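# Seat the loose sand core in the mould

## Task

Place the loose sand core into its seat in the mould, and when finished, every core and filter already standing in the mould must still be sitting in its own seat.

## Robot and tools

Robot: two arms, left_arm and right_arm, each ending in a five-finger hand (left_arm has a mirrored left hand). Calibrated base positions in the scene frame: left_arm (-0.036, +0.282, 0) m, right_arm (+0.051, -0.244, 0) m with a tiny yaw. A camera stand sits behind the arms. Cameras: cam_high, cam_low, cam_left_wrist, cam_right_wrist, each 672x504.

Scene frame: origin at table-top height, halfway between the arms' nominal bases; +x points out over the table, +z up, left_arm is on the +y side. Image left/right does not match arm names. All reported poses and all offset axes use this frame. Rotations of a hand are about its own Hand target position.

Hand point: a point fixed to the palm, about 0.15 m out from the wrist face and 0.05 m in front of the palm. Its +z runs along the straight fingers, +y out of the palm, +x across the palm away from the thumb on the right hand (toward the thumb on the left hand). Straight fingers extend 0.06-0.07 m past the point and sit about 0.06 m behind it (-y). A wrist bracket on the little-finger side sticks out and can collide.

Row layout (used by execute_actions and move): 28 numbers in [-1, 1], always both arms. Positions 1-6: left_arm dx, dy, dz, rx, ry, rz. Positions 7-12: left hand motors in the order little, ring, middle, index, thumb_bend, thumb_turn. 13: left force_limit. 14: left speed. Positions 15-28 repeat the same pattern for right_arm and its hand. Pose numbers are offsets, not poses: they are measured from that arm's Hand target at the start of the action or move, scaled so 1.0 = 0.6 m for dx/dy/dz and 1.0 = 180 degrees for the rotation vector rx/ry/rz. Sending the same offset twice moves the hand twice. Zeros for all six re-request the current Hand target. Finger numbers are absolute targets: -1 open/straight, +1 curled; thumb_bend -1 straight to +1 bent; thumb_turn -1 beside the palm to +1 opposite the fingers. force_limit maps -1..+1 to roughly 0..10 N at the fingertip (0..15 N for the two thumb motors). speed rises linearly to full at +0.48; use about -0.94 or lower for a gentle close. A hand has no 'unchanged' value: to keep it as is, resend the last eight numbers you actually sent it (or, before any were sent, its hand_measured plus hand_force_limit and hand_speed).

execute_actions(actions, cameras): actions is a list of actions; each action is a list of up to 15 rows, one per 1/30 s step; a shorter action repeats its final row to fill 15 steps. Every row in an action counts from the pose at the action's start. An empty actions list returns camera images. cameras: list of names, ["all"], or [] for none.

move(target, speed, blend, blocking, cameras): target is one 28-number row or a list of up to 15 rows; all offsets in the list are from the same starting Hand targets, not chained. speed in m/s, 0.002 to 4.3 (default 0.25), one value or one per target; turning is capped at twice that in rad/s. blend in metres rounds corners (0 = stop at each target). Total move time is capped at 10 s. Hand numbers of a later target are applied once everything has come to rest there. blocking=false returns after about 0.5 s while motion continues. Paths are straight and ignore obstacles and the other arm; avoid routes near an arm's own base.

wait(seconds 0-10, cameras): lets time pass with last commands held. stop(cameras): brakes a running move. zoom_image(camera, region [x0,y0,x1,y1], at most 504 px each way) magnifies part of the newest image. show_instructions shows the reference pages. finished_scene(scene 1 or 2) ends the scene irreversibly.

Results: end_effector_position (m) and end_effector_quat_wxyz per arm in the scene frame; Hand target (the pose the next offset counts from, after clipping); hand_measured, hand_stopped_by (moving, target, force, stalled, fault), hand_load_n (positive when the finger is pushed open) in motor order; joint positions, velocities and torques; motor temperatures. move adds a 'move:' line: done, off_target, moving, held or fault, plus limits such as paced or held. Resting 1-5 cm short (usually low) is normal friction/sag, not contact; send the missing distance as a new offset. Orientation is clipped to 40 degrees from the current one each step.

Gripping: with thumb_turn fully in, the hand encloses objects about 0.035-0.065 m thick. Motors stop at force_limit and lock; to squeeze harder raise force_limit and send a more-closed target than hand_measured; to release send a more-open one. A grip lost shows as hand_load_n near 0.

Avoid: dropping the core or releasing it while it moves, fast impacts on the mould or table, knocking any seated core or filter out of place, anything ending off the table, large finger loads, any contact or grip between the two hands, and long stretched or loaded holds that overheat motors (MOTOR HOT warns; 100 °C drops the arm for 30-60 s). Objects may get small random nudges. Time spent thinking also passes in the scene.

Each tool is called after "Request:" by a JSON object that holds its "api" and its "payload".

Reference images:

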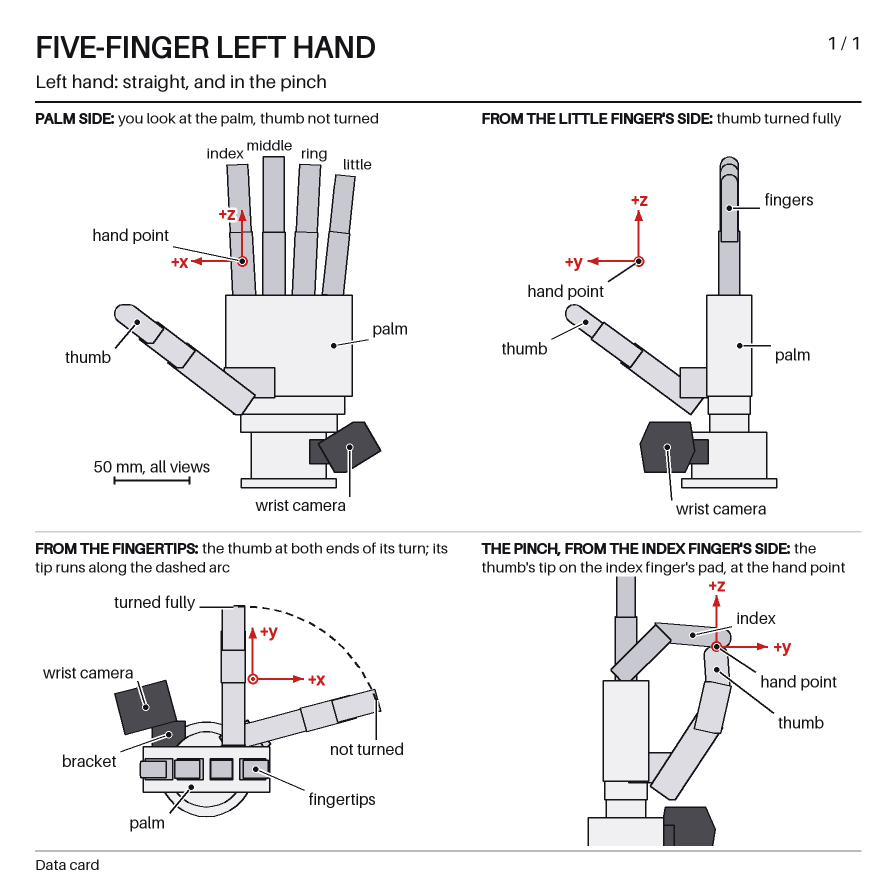

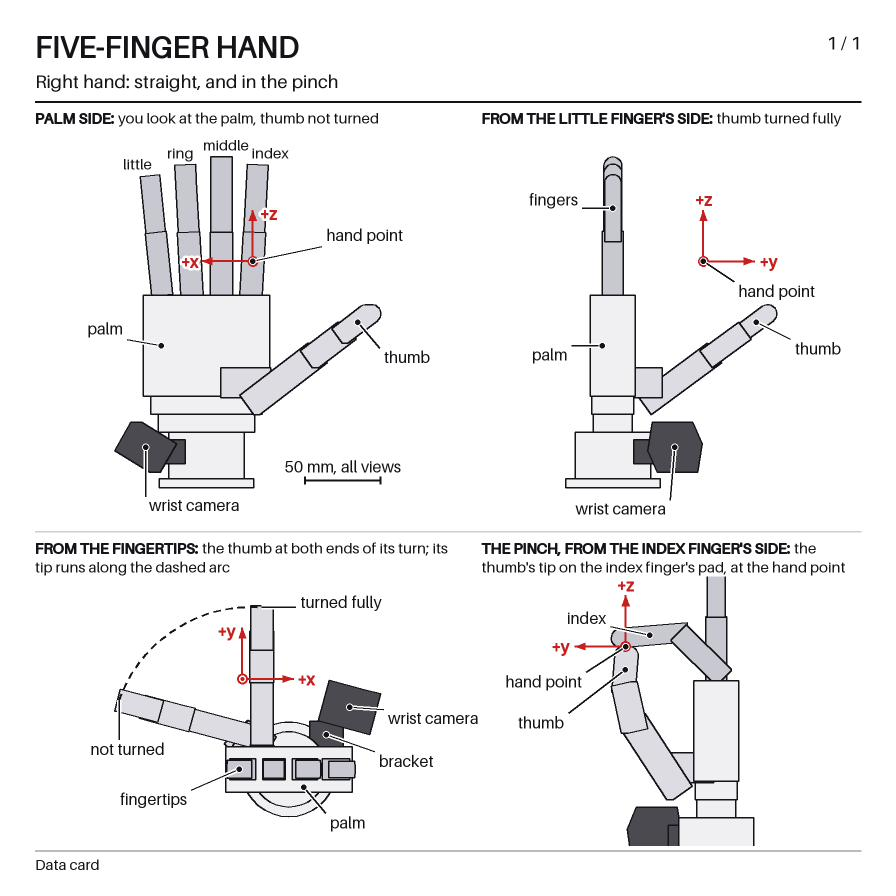

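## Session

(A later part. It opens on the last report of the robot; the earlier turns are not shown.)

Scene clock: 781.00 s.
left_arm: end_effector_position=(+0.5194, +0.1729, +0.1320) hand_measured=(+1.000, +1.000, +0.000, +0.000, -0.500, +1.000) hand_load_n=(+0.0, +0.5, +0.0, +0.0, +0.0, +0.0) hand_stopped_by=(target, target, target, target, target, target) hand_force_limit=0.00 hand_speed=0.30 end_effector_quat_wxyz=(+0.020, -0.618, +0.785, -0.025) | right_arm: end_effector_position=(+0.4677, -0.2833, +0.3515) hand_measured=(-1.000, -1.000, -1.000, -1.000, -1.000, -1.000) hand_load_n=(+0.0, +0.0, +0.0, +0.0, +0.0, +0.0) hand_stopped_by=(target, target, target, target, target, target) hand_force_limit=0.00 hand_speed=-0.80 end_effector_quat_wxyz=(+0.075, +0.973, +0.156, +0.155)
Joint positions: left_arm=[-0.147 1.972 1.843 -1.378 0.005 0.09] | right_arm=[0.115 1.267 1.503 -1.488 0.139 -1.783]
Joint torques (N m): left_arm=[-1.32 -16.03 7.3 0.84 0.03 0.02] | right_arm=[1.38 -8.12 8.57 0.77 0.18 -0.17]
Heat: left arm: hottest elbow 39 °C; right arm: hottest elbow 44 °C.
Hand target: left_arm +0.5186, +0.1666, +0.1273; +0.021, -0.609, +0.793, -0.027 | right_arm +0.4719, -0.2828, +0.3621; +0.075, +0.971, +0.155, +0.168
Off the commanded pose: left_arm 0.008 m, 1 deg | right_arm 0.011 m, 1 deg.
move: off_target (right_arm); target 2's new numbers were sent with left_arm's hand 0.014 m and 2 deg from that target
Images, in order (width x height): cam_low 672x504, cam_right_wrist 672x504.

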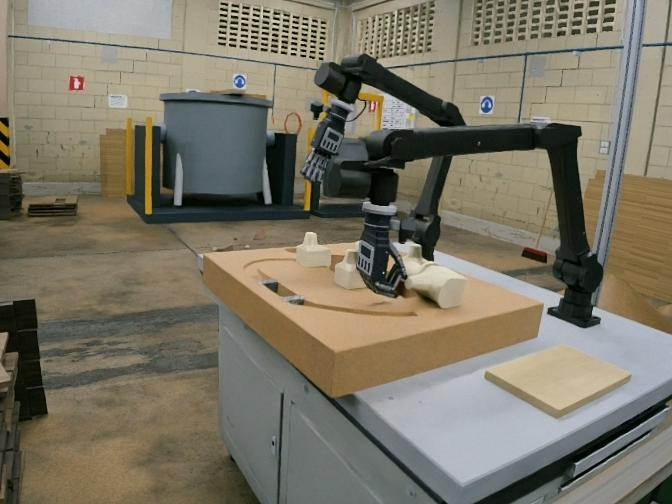

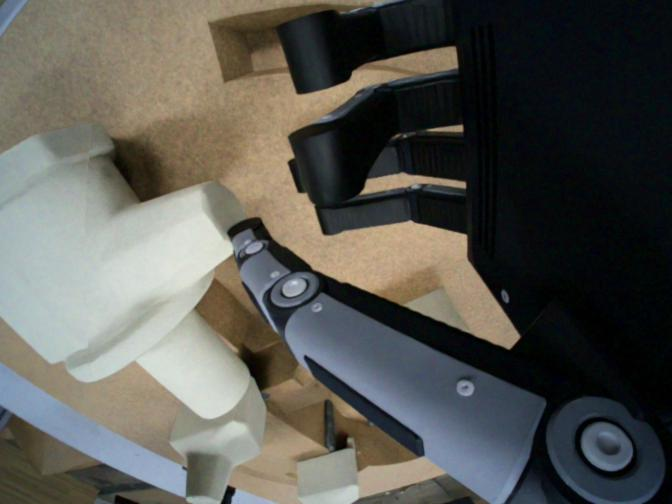

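Request:
{"api": "move", "payload": {"target": [[0,0.0115,0.0,0,0,0,1,1,0,0,-0.7,1,0.0,0.3,0,0,0,0,0,0,-1,-1,-1,-1,-1,-1,0,-0.8],[-0.088,0.034,-0.002,0,0,0,1,1,0,0,-0.7,1,0.0,0.3,0,0,0,0,0,0,-1,-1,-1,-1,-1,-1,0,-0.8]], "speed": 0.06, "cameras": ["cam_low","cam_right_wrist"]}}

Request:
{"api": "zoom_image", "payload": {"camera": "cam_low", "region": [350, 180, 490, 320]}}

Scene clock: 787.10 s.
left_arm: end_effector_position=(+0.4785, +0.1796, +0.1419) hand_measured=(+1.000, +1.000, +0.000, +0.000, -0.698, +1.000) hand_load_n=(+0.0, +0.0, +0.0, +0.0, -2.5, -2.0) hand_stopped_by=(target, target, target, target, target, target) hand_force_limit=0.00 hand_speed=0.30 end_effector_quat_wxyz=(+0.038, -0.610, +0.790, -0.045) | right_arm: end_effector_position=(+0.4677, -0.2833, +0.3515) hand_measured=(-1.000, -1.000, -1.000, -1.000, -1.000, -1.000) hand_load_n=(+0.0, +0.0, +0.0, +0.0, +0.0, +0.0) hand_stopped_by=(target, target, target, target, target, target) hand_force_limit=0.00 hand_speed=-0.80 end_effector_quat_wxyz=(+0.075, +0.973, +0.156, +0.155)
Joint positions: left_arm=[-0.147 1.815 1.641 -1.279 0.007 0.109] | right_arm=[0.115 1.267 1.503 -1.488 0.139 -1.783]
Joint torques (N m): left_arm=[0.09 -13.74 5.7 0.25 0 0.05] | right_arm=[1.32 -8.12 8.57 0.79 0.18 -0.17]
Heat: left arm: hottest elbow 38 °C; right arm: hottest elbow 44 °C.
Hand target: left_arm +0.4658, +0.1871, +0.1262; +0.021, -0.609, +0.793, -0.027 | right_arm +0.4719, -0.2828, +0.3621; +0.075, +0.971, +0.155, +0.168
Off the commanded pose: left_arm 0.022 m, 3 deg | right_arm 0.011 m, 1 deg.
move: off_target (left_arm, right_arm)
Images, in order (width x height): cam_low 672x504, cam_right_wrist 672x504.

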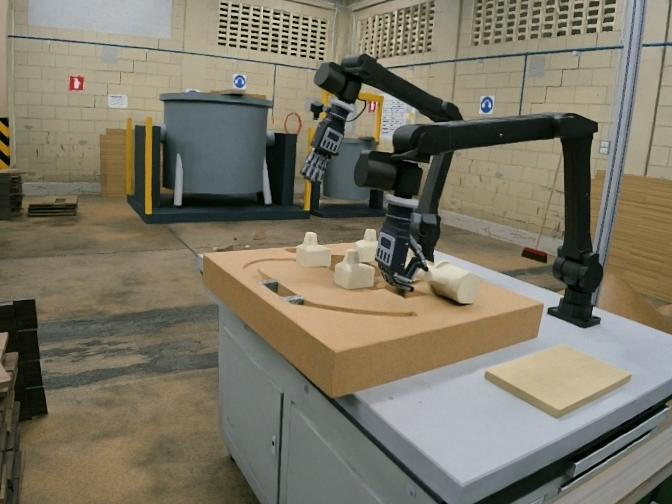

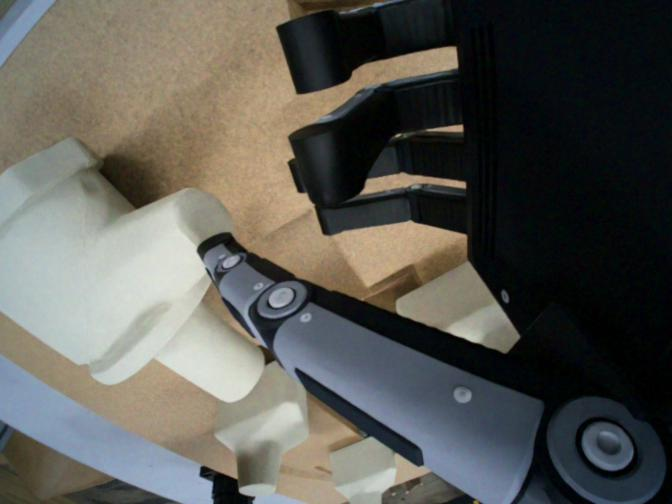

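Scaled by 3.600.

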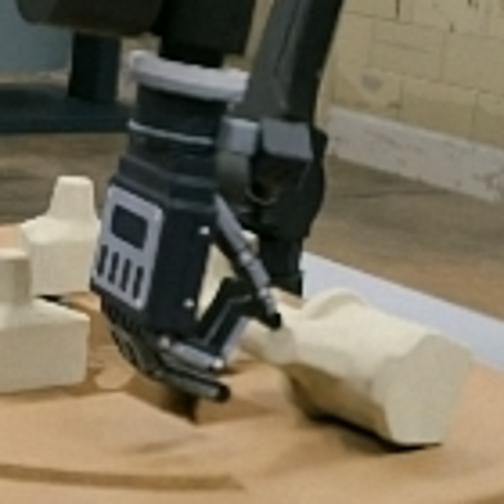

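Request:
{"api": "move", "payload": {"target": [[0.06,-0.017,0.02,0,0,0,1,1,0,0,-0.5,1,0.0,0.3,0,0,0,0,0,0,-1,-1,-1,-1,-1,-1,0,-0.8]], "speed": 0.1, "cameras": ["cam_low","cam_right_wrist","cam_high"]}}

Request:
{"api": "zoom_image", "payload": {"camera": "cam_low", "region": [350, 180, 490, 320]}}

Request:
{"api": "zoom_image", "payload": {"camera": "cam_high", "region": [290, 220, 430, 340]}}

Scene clock: 791.47 s.
left_arm: end_effector_position=(+0.4887, +0.1786, +0.1318) hand_measured=(+1.000, +1.000, +0.000, +0.000, -0.500, +1.000) hand_load_n=(+0.0, +0.0, +0.0, +0.0, +0.0, +0.0) hand_stopped_by=(target, target, target, target, target, target) hand_force_limit=0.00 hand_speed=0.30 end_effector_quat_wxyz=(+0.016, -0.610, +0.792, -0.022) | right_arm: end_effector_position=(+0.4677, -0.2833, +0.3515) hand_measured=(-1.000, -1.000, -1.000, -1.000, -1.000, -1.000) hand_load_n=(+0.0, +0.0, +0.0, +0.0, +0.0, +0.0) hand_stopped_by=(target, target, target, target, target, target) hand_force_limit=0.00 hand_speed=-0.80 end_effector_quat_wxyz=(+0.075, +0.973, +0.156, +0.155)
Joint positions: left_arm=[-0.147 1.896 1.725 -1.347 0.007 0.113] | right_arm=[0.115 1.267 1.503 -1.488 0.139 -1.783]
Joint torques (N m): left_arm=[0.26 -14.33 11.73 -0.1 -0.02 -0.09] | right_arm=[1.38 -8.12 8.57 0.8 0.18 -0.17]
Heat: left arm: hottest elbow 38 °C; right arm: hottest elbow 44 °C.
Hand target: left_arm +0.5018, +0.1767, +0.1381; +0.021, -0.609, +0.793, -0.027 | right_arm +0.4719, -0.2828, +0.3621; +0.075, +0.971, +0.155, +0.168
Off the commanded pose: left_arm 0.015 m, 1 deg | right_arm 0.011 m, 1 deg.
move: off_target (left_arm, right_arm)
Images, in order (width x height): cam_high 672x504, cam_low 672x504, cam_right_wrist 672x504.

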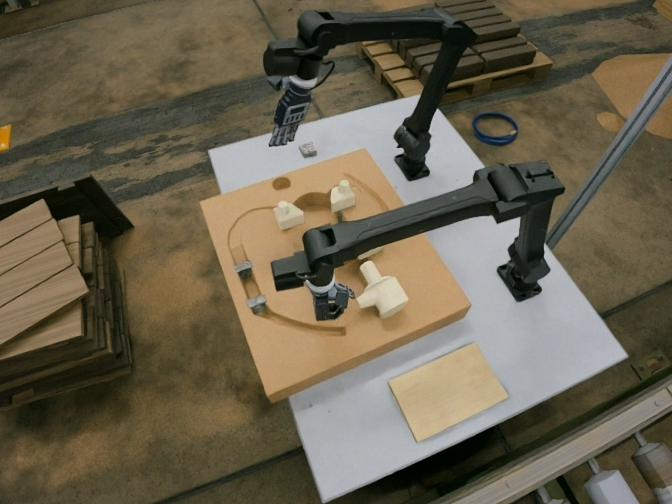

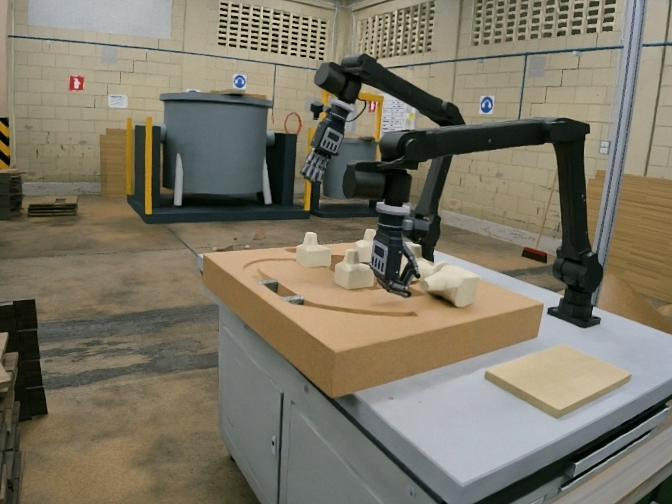

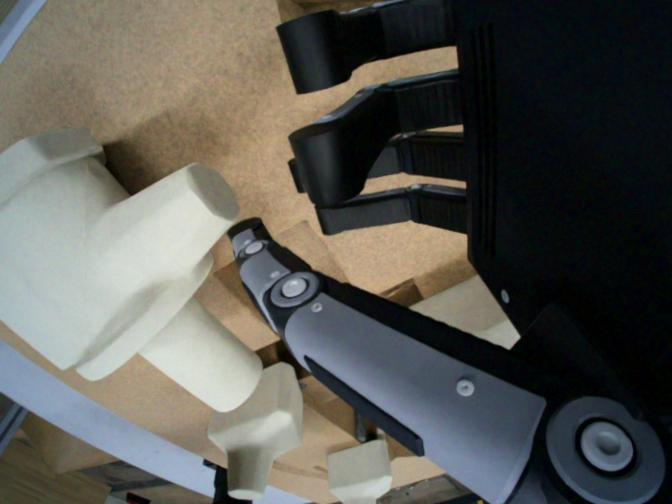

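Scaled by 3.600.

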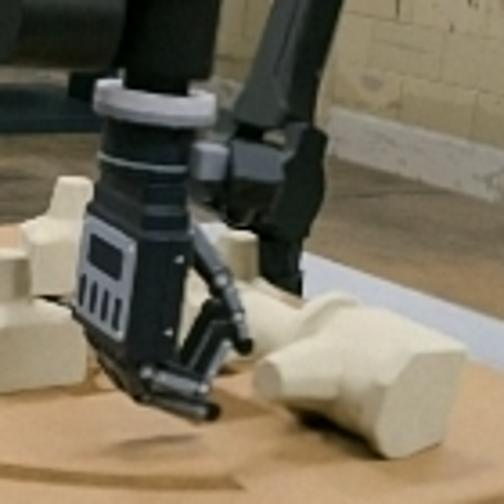

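Scaled by 3.600.

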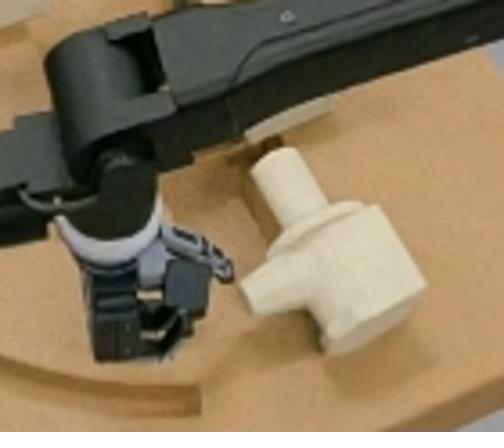

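Request:
{"api": "move", "payload": {"target": [[0.03,0.0305,0.1033,-0.0158,-0.059,0,1,1,0,0,-0.5,1,0.0,0.3,0,0,0,0,0,0,-1,-1,-1,-1,-1,-1,0,-0.8],[-0.0047,0.0222,0.0232,-0.0158,-0.059,0,1,1,0,0,-0.5,1,0.0,0.3,0,0,0,0,0,0,-1,-1,-1,-1,-1,-1,0,-0.8]], "speed": 0.15, "blend": [0.01,0], "cameras": ["cam_low","cam_right_wrist"]}}

Request:
{"api": "zoom_image", "payload": {"camera": "cam_low", "region": [350, 180, 490, 320]}}

Scene clock: 802.20 s.
left_arm: end_effector_position=(+0.4969, +0.1903, +0.1535) hand_measured=(+1.000, +1.000, +0.000, +0.000, -0.500, +1.000) hand_load_n=(+0.0, +0.5, +0.5, +0.5, +0.0, +0.0) hand_stopped_by=(target, target, target, target, target, target) hand_force_limit=0.00 hand_speed=0.30 end_effector_quat_wxyz=(+0.075, -0.608, +0.784, -0.098) | right_arm: end_effector_position=(+0.4677, -0.2833, +0.3515) hand_measured=(-1.000, -1.000, -1.000, -1.000, -1.000, -1.000) hand_load_n=(+0.0, +0.0, +0.0, +0.0, +0.0, +0.0) hand_stopped_by=(target, target, target, target, target, target) hand_force_limit=0.00 hand_speed=-0.80 end_effector_quat_wxyz=(+0.075, +0.973, +0.156, +0.155)
Joint positions: left_arm=[-0.116 1.761 1.599 -1.164 0.035 0.133] | right_arm=[0.115 1.267 1.503 -1.488 0.139 -1.783]
Joint torques (N m): left_arm=[0.03 -14.21 7.87 1.37 0.08 0] | right_arm=[1.38 -8.12 8.57 0.79 0.18 -0.17]
Heat: left arm: hottest elbow 39 °C; right arm: hottest elbow 44 °C.
Hand target: left_arm +0.4991, +0.1902, +0.1522; +0.079, -0.604, +0.786, -0.103 | right_arm +0.4719, -0.2828, +0.3621; +0.075, +0.971, +0.155, +0.168
Off the commanded pose: left_arm 0.003 m, 1 deg | right_arm 0.011 m, 1 deg.
move: off_target (right_arm)
Images, in order (width x height): cam_low 672x504, cam_right_wrist 672x504.

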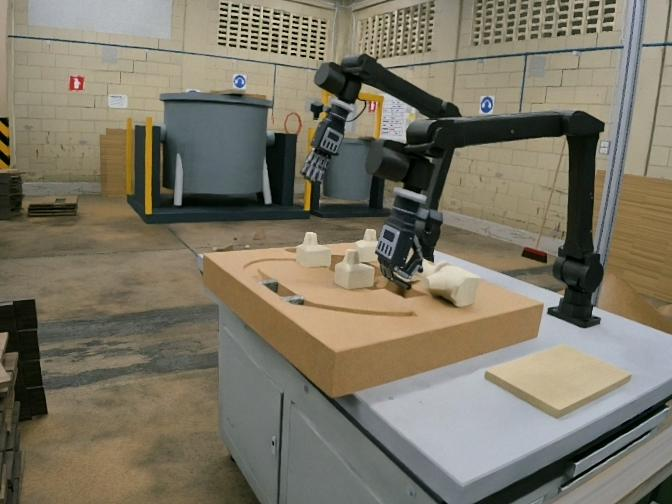

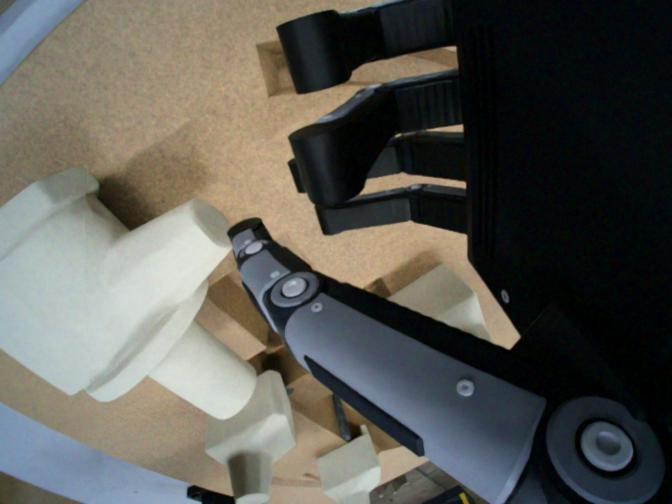

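Scaled by 3.600.

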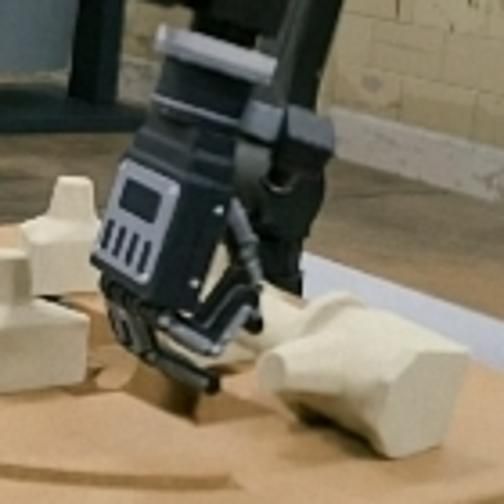

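Request:
{"api": "move", "payload": {"target": [[-0.045,0.022,-0.0125,0,0,0,1,1,-0.1,-0.1,-0.5,1,0.0,0.3,0,0,0,0,0,0,-1,-1,-1,-1,-1,-1,0,-0.8]], "speed": 0.06, "cameras": ["cam_low","cam_right_wrist"]}}

Request:
{"api": "zoom_image", "payload": {"camera": "cam_low", "region": [380, 220, 490, 310]}}

Scene clock: 812.70 s.
left_arm: end_effector_position=(+0.4702, +0.1970, +0.1453) hand_measured=(+1.000, +1.000, -0.100, -0.100, -0.500, +1.000) hand_load_n=(+0.0, +0.0, +0.0, +0.0, +0.0, +0.0) hand_stopped_by=(target, target, target, target, target, target) hand_force_limit=0.00 hand_speed=0.30 end_effector_quat_wxyz=(+0.074, -0.606, +0.786, -0.099) | right_arm: end_effector_position=(+0.4677, -0.2833, +0.3515) hand_measured=(-1.000, -1.000, -1.000, -1.000, -1.000, -1.000) hand_load_n=(+0.0, +0.0, +0.0, +0.0, +0.0, +0.0) hand_stopped_by=(target, target, target, target, target, target) hand_force_limit=0.00 hand_speed=-0.80 end_effector_quat_wxyz=(+0.075, +0.973, +0.156, +0.155)
Joint positions: left_arm=[-0.109 1.695 1.49 -1.122 0.04 0.144] | right_arm=[0.115 1.267 1.503 -1.488 0.139 -1.783]
Joint torques (N m): left_arm=[0.97 -13.98 7.64 1.24 0.07 0.04] | right_arm=[1.38 -8.12 8.57 0.77 0.18 -0.17]
Heat: left arm: hottest elbow 39 °C; right arm: hottest elbow 44 °C.
Hand target: left_arm +0.4720, +0.2033, +0.1446; +0.079, -0.604, +0.786, -0.103 | right_arm +0.4719, -0.2828, +0.3621; +0.075, +0.971, +0.155, +0.168
Off the commanded pose: left_arm 0.007 m, 1 deg | right_arm 0.011 m, 1 deg.
move: off_target (right_arm)
Images, in order (width x height): cam_low 672x504, cam_right_wrist 672x504.

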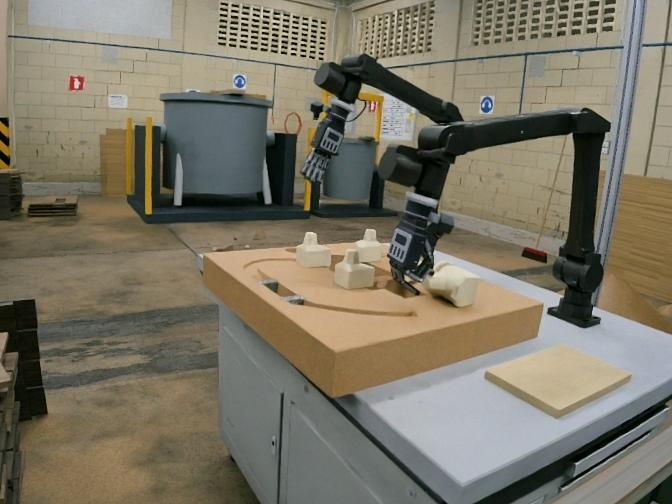

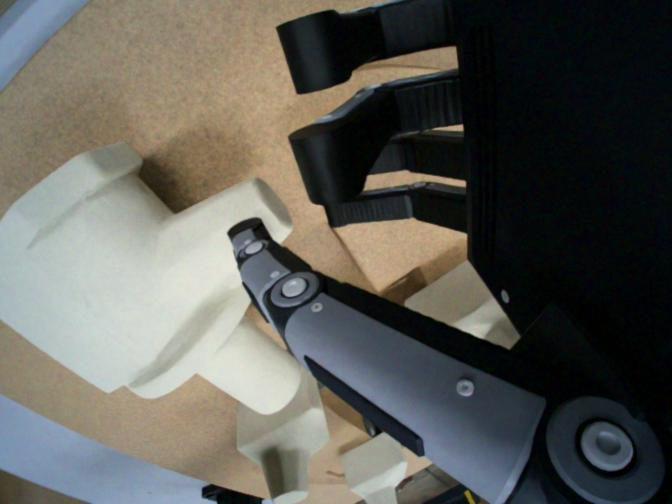

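Scaled by 4.582.

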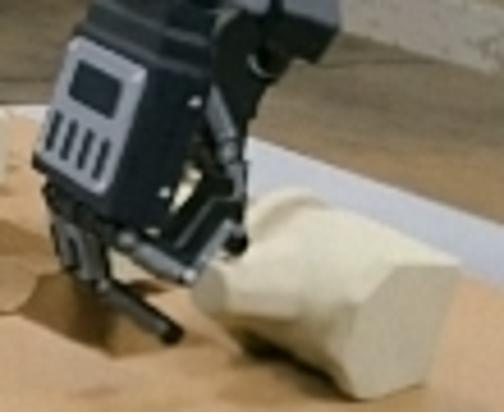

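Request:
{"api": "move", "payload": {"target": [[-0.0442,0.0187,-0.0135,0,0,0,1,1,-0.1,-0.1,-0.5,1,0.0,0.3,0,0,0,0,0,0,-1,-1,-1,-1,-1,-1,0,-0.8]], "speed": 0.06, "cameras": ["cam_low","cam_right_wrist"]}}

Request:
{"api": "zoom_image", "payload": {"camera": "cam_low", "region": [380, 220, 490, 310]}}

Scene clock: 815.57 s.
left_arm: end_effector_position=(+0.4531, +0.2044, +0.1447) hand_measured=(+1.000, +1.000, -0.100, -0.100, -0.500, +1.000) hand_load_n=(+0.0, +0.0, +1.5, +0.0, -2.0, +0.5) hand_stopped_by=(target, target, target, target, target, target) hand_force_limit=0.00 hand_speed=0.30 end_effector_quat_wxyz=(+0.085, -0.606, +0.783, -0.112) | right_arm: end_effector_position=(+0.4677, -0.2833, +0.3515) hand_measured=(-1.000, -1.000, -1.000, -1.000, -1.000, -1.000) hand_load_n=(+0.0, +0.0, +0.0, +0.0, +0.0, +0.0) hand_stopped_by=(target, target, target, target, target, target) hand_force_limit=0.00 hand_speed=-0.80 end_effector_quat_wxyz=(+0.075, +0.973, +0.156, +0.155)
Joint positions: left_arm=[-0.095 1.626 1.4 -1.066 0.048 0.153] | right_arm=[0.115 1.267 1.503 -1.488 0.139 -1.783]
Joint torques (N m): left_arm=[0.85 -12.45 6.64 0.62 -0.07 0.15] | right_arm=[1.38 -8.12 8.57 0.77 0.18 -0.17]
Heat: left arm: hottest elbow 38 °C; right arm: hottest elbow 44 °C.
Hand target: left_arm +0.4455, +0.2145, +0.1364; +0.079, -0.604, +0.786, -0.103 | right_arm +0.4719, -0.2828, +0.3621; +0.075, +0.971, +0.155, +0.168
Off the commanded pose: left_arm 0.015 m, 1 deg | right_arm 0.011 m, 1 deg.
move: off_target (left_arm, right_arm)
Images, in order (width x height): cam_low 672x504, cam_right_wrist 672x504.

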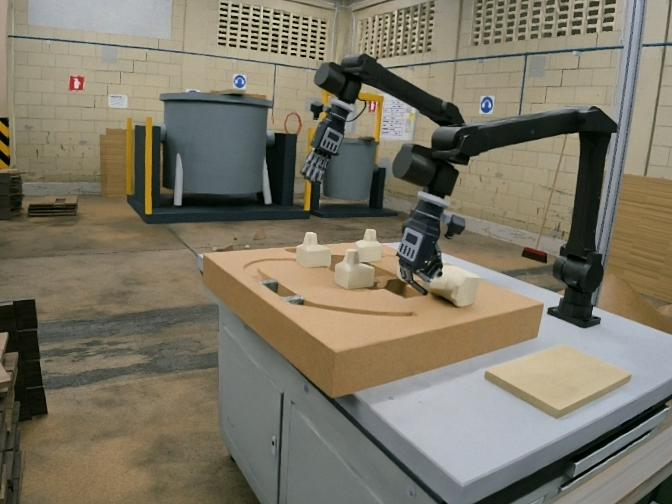

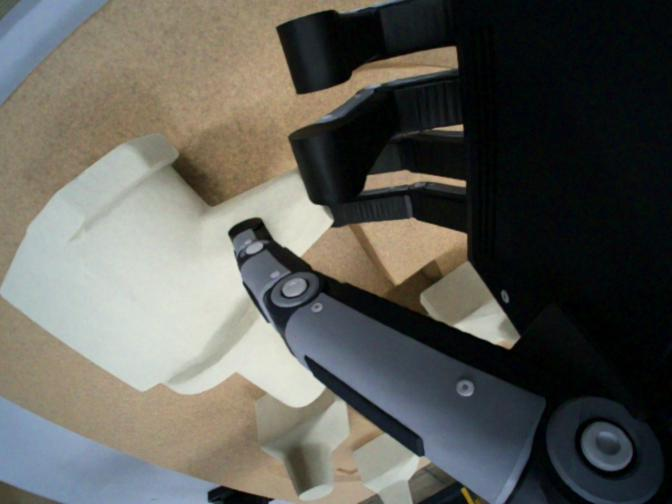

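Scaled by 4.582.

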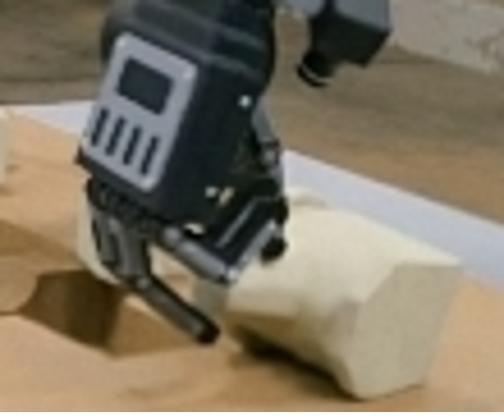

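Request:
{"api": "execute_actions", "payload": {"actions": [[[0,0,0,0,0,0,1,1,0.3,0.3,0.1,1,-0.5,-0.85,0,0,0,0,0,0,-1,-1,-1,-1,-1,-1,0,-0.8]],[[0,0,0,0,0,0,1,1,0.3,0.3,0.1,1,-0.5,-0.85,0,0,0,0,0,0,-1,-1,-1,-1,-1,-1,0,-0.8]],[[0,0,0,0,0,0,1,1,0.3,0.3,0.1,1,-0.5,-0.85,0,0,0,0,0,0,-1,-1,-1,-1,-1,-1,0,-0.8]]], "cameras": ["cam_low","cam_right_wrist"]}}

Request:
{"api": "zoom_image", "payload": {"camera": "cam_low", "region": [380, 220, 490, 310]}}

Scene clock: 818.97 s.
left_arm: end_effector_position=(+0.4531, +0.2042, +0.1450) hand_measured=(+1.000, +1.000, -0.088, -0.048, -0.488, +1.000) hand_load_n=(+0.5, +0.5, +3.5, +4.0, +6.0, +2.0) hand_stopped_by=(target, target, force, force, force, target) hand_force_limit=-0.50 hand_speed=-0.85 end_effector_quat_wxyz=(+0.084, -0.606, +0.783, -0.113) | right_arm: end_effector_position=(+0.4677, -0.2833, +0.3515) hand_measured=(-1.000, -1.000, -1.000, -1.000, -1.000, -1.000) hand_load_n=(+0.0, +0.0, +0.0, +0.0, +0.0, +0.0) hand_stopped_by=(target, target, target, target, target, target) hand_force_limit=0.00 hand_speed=-0.80 end_effector_quat_wxyz=(+0.075, +0.973, +0.156, +0.155)
Joint positions: left_arm=[-0.095 1.626 1.399 -1.065 0.049 0.153] | right_arm=[0.115 1.267 1.503 -1.488 0.139 -1.783]
Joint torques (N m): left_arm=[1.2 -12.16 6.68 0.8 -0.09 0.17] | right_arm=[1.38 -8.12 8.57 0.8 0.18 -0.17]
Heat: left arm: hottest elbow 38 °C; right arm: hottest elbow 44 °C.
Hand target: left_arm +0.4455, +0.2144, +0.1365; +0.079, -0.604, +0.787, -0.103 | right_arm +0.4719, -0.2828, +0.3621; +0.075, +0.971, +0.155, +0.168
Off the commanded pose: left_arm 0.015 m, 1 deg | right_arm 0.011 m, 1 deg.
Images, in order (width x height): cam_low 672x504, cam_right_wrist 672x504.

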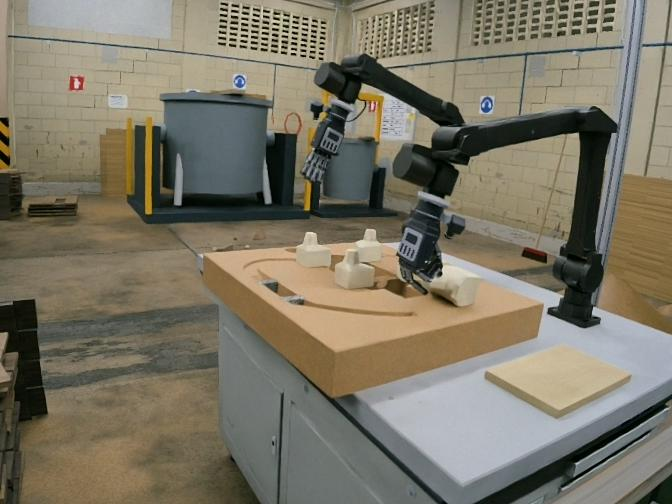

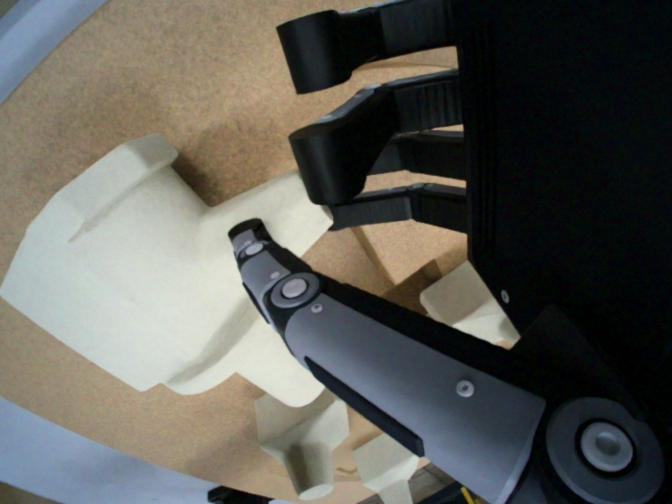

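Scaled by 4.582.

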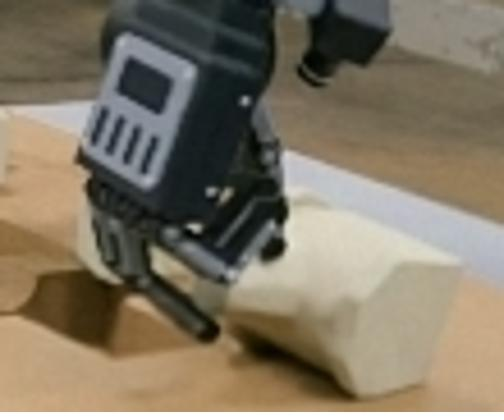

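Request:
{"api": "execute_actions", "payload": {"actions": [[[0,0,0,0,0,0,1,1,0.4,0.4,0.2,1,0.2,-0.88,0,0,0,0,0,0,-1,-1,-1,-1,-1,-1,0,-0.8]],[[0,0,0,0,0,0,1,1,0.4,0.4,0.2,1,0.2,-0.88,0,0,0,0,0,0,-1,-1,-1,-1,-1,-1,0,-0.8]]]}}

Request:
{"api": "move", "payload": {"target": [[-0.0185,-0.0087,0.0562,-0.0288,-0.1073,0,1,1,0.4,0.4,0.2,1,0.2,-0.88,0,0,0,0,0,0,-1,-1,-1,-1,-1,-1,0,-0.8],[-0.0592,0.0023,0.0857,-0.0576,-0.2147,0,1,1,0.4,0.4,0.2,1,0.2,-0.88,0,0,0,0,0,0,-1,-1,-1,-1,-1,-1,0,-0.8]], "speed": 0.1, "blend": [0.01,0], "cameras": ["cam_low","cam_right_wrist"]}}

Request:
{"api": "zoom_image", "payload": {"camera": "cam_low", "region": [380, 200, 500, 310]}}

Scene clock: 828.83 s.
left_arm: end_effector_position=(+0.4532, +0.2039, +0.1454) hand_measured=(+1.000, +1.000, -0.070, -0.028, -0.488, +1.000) hand_load_n=(+0.0, +0.0, +7.5, +7.0, +13.5, +4.0) hand_stopped_by=(target, target, force, force, force, target) hand_force_limit=0.20 hand_speed=-0.88 end_effector_quat_wxyz=(+0.085, -0.605, +0.783, -0.114) | right_arm: end_effector_position=(+0.4677, -0.2833, +0.3515) hand_measured=(-1.000, -1.000, -1.000, -1.000, -1.000, -1.000) hand_load_n=(+0.0, +0.0, +0.0, +0.0, +0.0, +0.0) hand_stopped_by=(target, target, target, target, target, target) hand_force_limit=0.00 hand_speed=-0.80 end_effector_quat_wxyz=(+0.075, +0.973, +0.156, +0.155)
Joint positions: left_arm=[-0.095 1.625 1.399 -1.065 0.051 0.153] | right_arm=[0.115 1.267 1.503 -1.488 0.139 -1.783]
Joint torques (N m): left_arm=[0.85 -11.93 6.68 0.76 -0.2 0.18] | right_arm=[1.38 -8.12 8.57 0.79 0.18 -0.17]
Heat: left arm: hottest elbow 37 °C; right arm: hottest elbow 44 °C.
Hand target: left_arm +0.4455, +0.2145, +0.1364; +0.079, -0.604, +0.787, -0.103 | right_arm +0.4719, -0.2828, +0.3621; +0.075, +0.971, +0.155, +0.168
Off the commanded pose: left_arm 0.016 m, 2 deg | right_arm 0.011 m, 1 deg.

Scene clock: 832.90 s.
left_arm: end_effector_position=(+0.4105, +0.2085, +0.1908) hand_measured=(+1.000, +1.000, -0.068, -0.028, -0.486, +1.000) hand_load_n=(+0.0, +0.0, +0.0, +1.5, +0.0, +0.0) hand_stopped_by=(target, target, force, force, force, target) hand_force_limit=0.20 hand_speed=-0.88 end_effector_quat_wxyz=(+0.274, -0.541, +0.705, -0.368) | right_arm: end_effector_position=(+0.4677, -0.2833, +0.3515) hand_measured=(-1.000, -1.000, -1.000, -1.000, -1.000, -1.000) hand_load_n=(+0.0, +0.0, +0.0, +0.0, +0.0, +0.0) hand_stopped_by=(target, target, target, target, target, target) hand_force_limit=0.00 hand_speed=-0.80 end_effector_quat_wxyz=(+0.075, +0.973, +0.156, +0.155)
Joint positions: left_arm=[-0.027 1.096 0.824 -0.362 0.204 0.133] | right_arm=[0.115 1.267 1.503 -1.488 0.139 -1.783]
Joint torques (N m): left_arm=[1.67 -5.25 8.05 2.52 0.04 0.08] | right_arm=[1.38 -8.12 8.55 0.77 0.19 -0.17]
Heat: left arm: hottest elbow 37 °C; right arm: hottest elbow 44 °C.
Hand target: left_arm +0.4101, +0.2160, +0.1880; +0.281, -0.541, +0.704, -0.366 | right_arm +0.4719, -0.2828, +0.3621; +0.075, +0.971, +0.155, +0.168
Off the commanded pose: left_arm 0.008 m, 1 deg | right_arm 0.011 m, 1 deg.
move: off_target (right_arm)
Images, in order (width x height): cam_low 672x504, cam_right_wrist 672x504.

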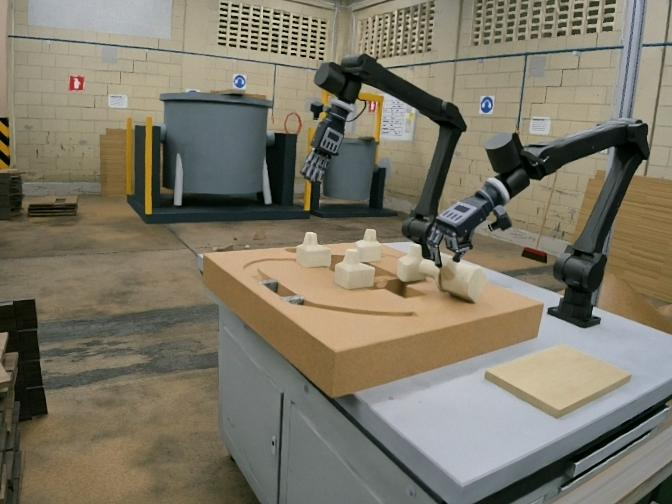

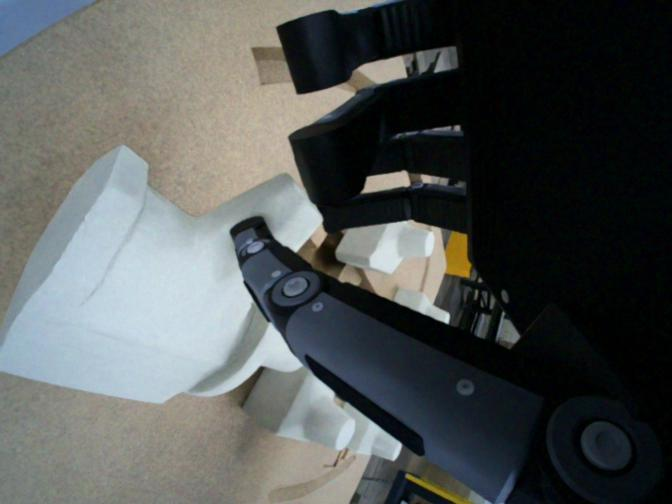

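Scaled by 4.200.

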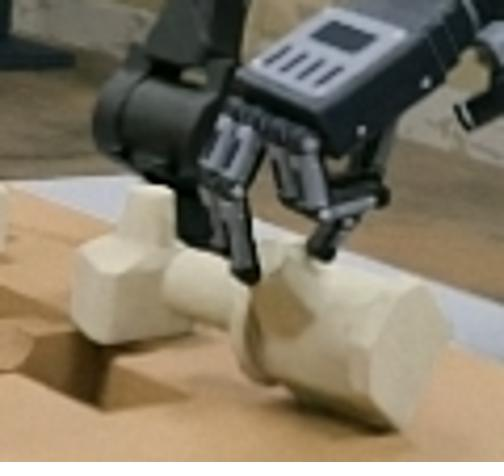

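Request:
{"api": "execute_actions", "payload": {"actions": [[[0,0,0,0,0,0,1,1,0.5,0.5,0.3,1,-0.2,-0.85,0,0,0,0,0,0,-1,-1,-1,-1,-1,-1,0,-0.8]],[[0,0,0,0,0,0,1,1,0.5,0.5,0.3,1,-0.2,-0.85,0,0,0,0,0,0,-1,-1,-1,-1,-1,-1,0,-0.8]]]}}

Request:
{"api": "move", "payload": {"target": [[-0.0451,0.012,0.0088,-0.0288,-0.1073,0,1,1,0.5,0.5,0.3,1,-0.2,-0.85,0,0,0,0,0,0,-1,-1,-1,-1,-1,-1,0,-0.8]], "speed": 0.08, "cameras": ["cam_low","cam_right_wrist"]}}

Request:
{"api": "zoom_image", "payload": {"camera": "cam_low", "region": [380, 200, 500, 310]}}

Scene clock: 839.20 s.
left_arm: end_effector_position=(+0.4117, +0.2090, +0.1920) hand_measured=(+1.000, +1.000, +0.012, -0.016, +0.300, +1.000) hand_load_n=(+0.0, +0.0, +2.0, +0.0, +0.0, +0.0) hand_stopped_by=(target, target, force, force, target, target) hand_force_limit=-0.20 hand_speed=-0.85 end_effector_quat_wxyz=(+0.276, -0.540, +0.704, -0.369) | right_arm: end_effector_position=(+0.4677, -0.2833, +0.3515) hand_measured=(-1.000, -1.000, -1.000, -1.000, -1.000, -1.000) hand_load_n=(+0.0, +0.0, +0.0, +0.0, -0.5, +0.0) hand_stopped_by=(target, target, target, target, target, target) hand_force_limit=0.00 hand_speed=-0.80 end_effector_quat_wxyz=(+0.075, +0.973, +0.156, +0.155)
Joint positions: left_arm=[-0.025 1.095 0.824 -0.357 0.204 0.133] | right_arm=[0.115 1.267 1.503 -1.488 0.139 -1.783]
Joint torques (N m): left_arm=[0.79 -5.95 8.16 2.4 0.04 0.06] | right_arm=[1.32 -8.12 8.57 0.79 0.18 -0.17]
Heat: left arm: hottest elbow 36 °C; right arm: hottest elbow 44 °C.
Hand target: left_arm +0.4100, +0.2159, +0.1879; +0.281, -0.541, +0.704, -0.366 | right_arm +0.4719, -0.2828, +0.3621; +0.075, +0.971, +0.155, +0.168
Off the commanded pose: left_arm 0.008 m, 1 deg | right_arm 0.011 m, 1 deg.

Scene clock: 841.93 s.
left_arm: end_effector_position=(+0.3856, +0.2161, +0.2008) hand_measured=(+1.000, +1.000, +0.012, -0.016, +0.300, +1.000) hand_load_n=(+0.0, +0.0, +1.5, +0.0, +0.0, +0.0) hand_stopped_by=(target, target, force, force, target, target) hand_force_limit=-0.20 hand_speed=-0.85 end_effector_quat_wxyz=(+0.370, -0.474, +0.635, -0.486) | right_arm: end_effector_position=(+0.4677, -0.2833, +0.3515) hand_measured=(-1.000, -1.000, -1.000, -1.000, -1.000, -1.000) hand_load_n=(+0.0, +0.0, +0.0, +0.0, +0.0, +0.0) hand_stopped_by=(target, target, target, target, target, target) hand_force_limit=0.00 hand_speed=-0.80 end_effector_quat_wxyz=(+0.075, +0.973, +0.156, +0.155)
Joint positions: left_arm=[0.042 0.895 0.52 0.104 0.311 0.094] | right_arm=[0.115 1.267 1.503 -1.488 0.139 -1.783]
Joint torques (N m): left_arm=[1.38 -2.84 7.46 2.7 -0.05 -0.16] | right_arm=[1.38 -8.12 8.57 0.79 0.18 -0.17]
Heat: left arm: hottest elbow 36 °C; right arm: hottest elbow 44 °C.
Hand target: left_arm +0.3830, +0.2231, +0.1932; +0.370, -0.484, +0.630, -0.483 | right_arm +0.4719, -0.2828, +0.3621; +0.075, +0.971, +0.155, +0.168
Off the commanded pose: left_arm 0.011 m, 1 deg | right_arm 0.011 m, 1 deg.
move: off_target (left_arm, right_arm)
Images, in order (width x height): cam_low 672x504, cam_right_wrist 672x504.

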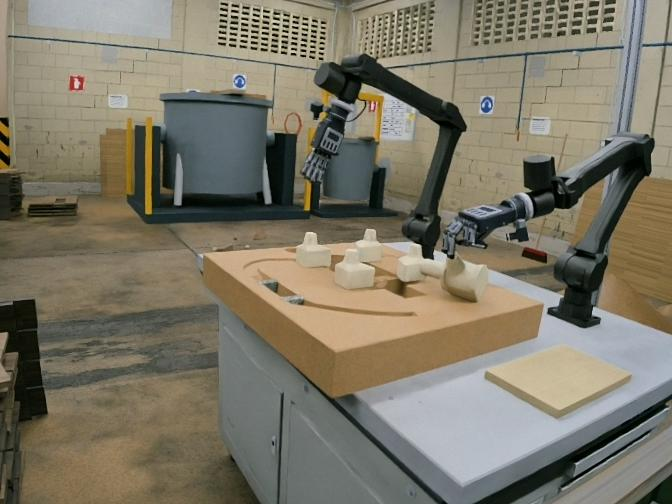

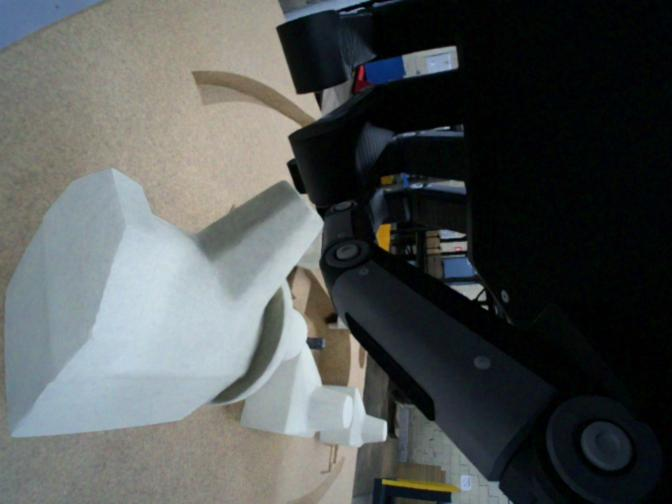

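Scaled by 4.200.

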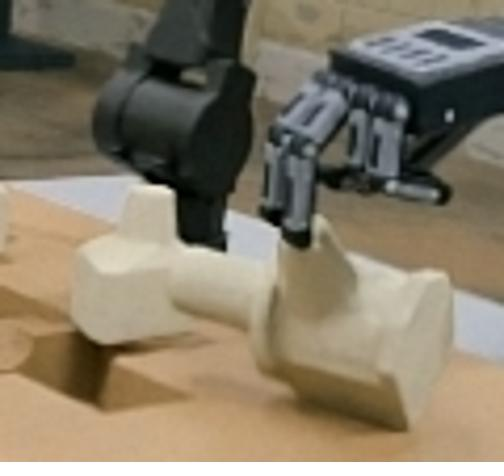

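Request:
{"api": "move", "payload": {"target": [[-0.05,0.013,0.0,0,0,0,1,1,0.5,0.5,0.3,1,-0.2,-0.85,0,0,0,0,0,0,-1,-1,-1,-1,-1,-1,0,-0.8]], "speed": 0.06, "cameras": ["cam_low","cam_right_wrist","cam_high"]}}

Request:
{"api": "zoom_image", "payload": {"camera": "cam_low", "region": [380, 200, 500, 310]}}

Request:
{"api": "zoom_image", "payload": {"camera": "cam_high", "region": [310, 230, 450, 350]}}

Scene clock: 844.77 s.
left_arm: end_effector_position=(+0.3592, +0.2211, +0.2105) hand_measured=(+1.000, +1.000, +0.012, -0.016, +0.300, +1.000) hand_load_n=(+0.0, +0.0, -0.5, +2.0, +0.5, +0.0) hand_stopped_by=(target, target, force, force, target, target) hand_force_limit=-0.20 hand_speed=-0.85 end_effector_quat_wxyz=(+0.377, -0.465, +0.627, -0.498) | right_arm: end_effector_position=(+0.4677, -0.2833, +0.3515) hand_measured=(-1.000, -1.000, -1.000, -1.000, -1.000, -1.000) hand_load_n=(+0.0, +0.0, +0.0, +0.0, -0.5, +0.0) hand_stopped_by=(target, target, target, target, target, target) hand_force_limit=0.00 hand_speed=-0.80 end_effector_quat_wxyz=(+0.075, +0.973, +0.156, +0.155)
Joint positions: left_arm=[0.077 0.776 0.471 0.07 0.355 0.093] | right_arm=[0.115 1.267 1.503 -1.488 0.139 -1.783]
Joint torques (N m): left_arm=[2.02 -0.62 7.77 1.14 -0.23 -0.04] | right_arm=[1.38 -8.12 8.55 0.79 0.18 -0.17]
Heat: left arm: hottest elbow 36 °C; right arm: hottest elbow 45 °C.
Hand target: left_arm +0.3530, +0.2309, +0.1933; +0.370, -0.484, +0.629, -0.483 | right_arm +0.4719, -0.2828, +0.3621; +0.075, +0.971, +0.155, +0.168
Off the commanded pose: left_arm 0.021 m, 3 deg | right_arm 0.011 m, 1 deg.
move: off_target (left_arm, right_arm)
Images, in order (width x height): cam_high 672x504, cam_low 672x504, cam_right_wrist 672x504.

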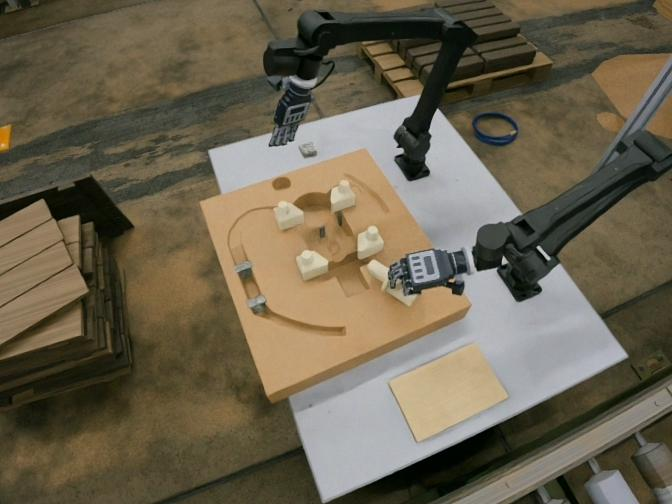

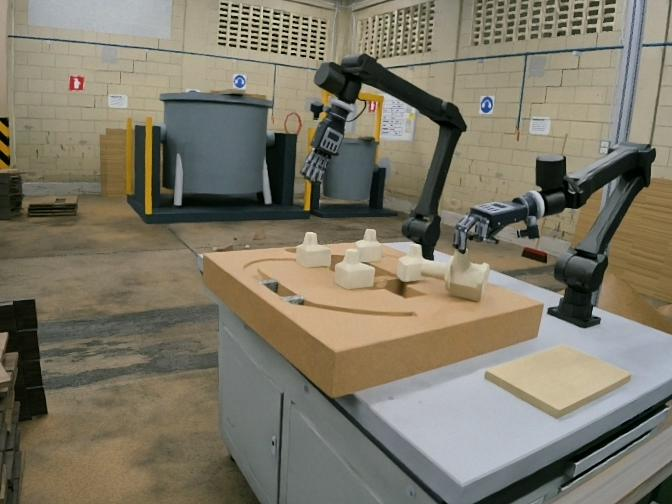

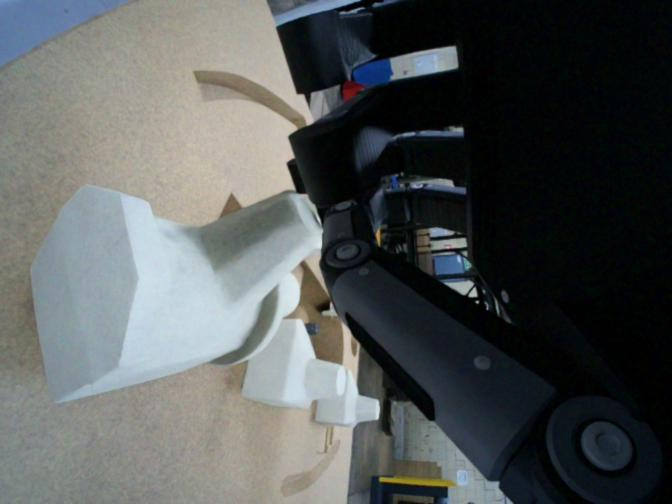

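Scaled by 4.200.

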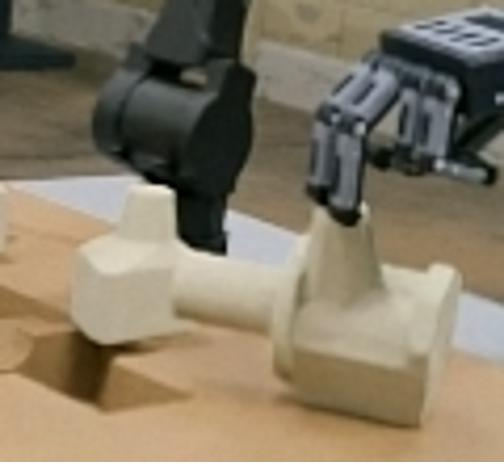

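Scaled by 3.600.

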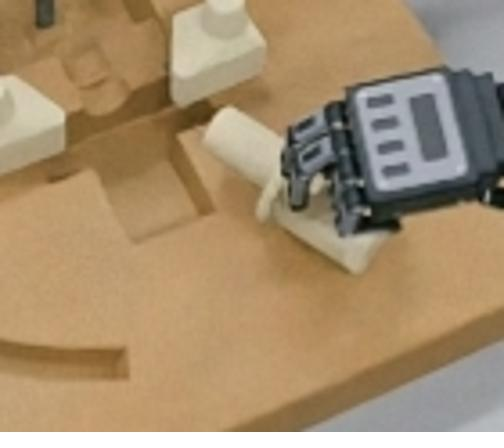

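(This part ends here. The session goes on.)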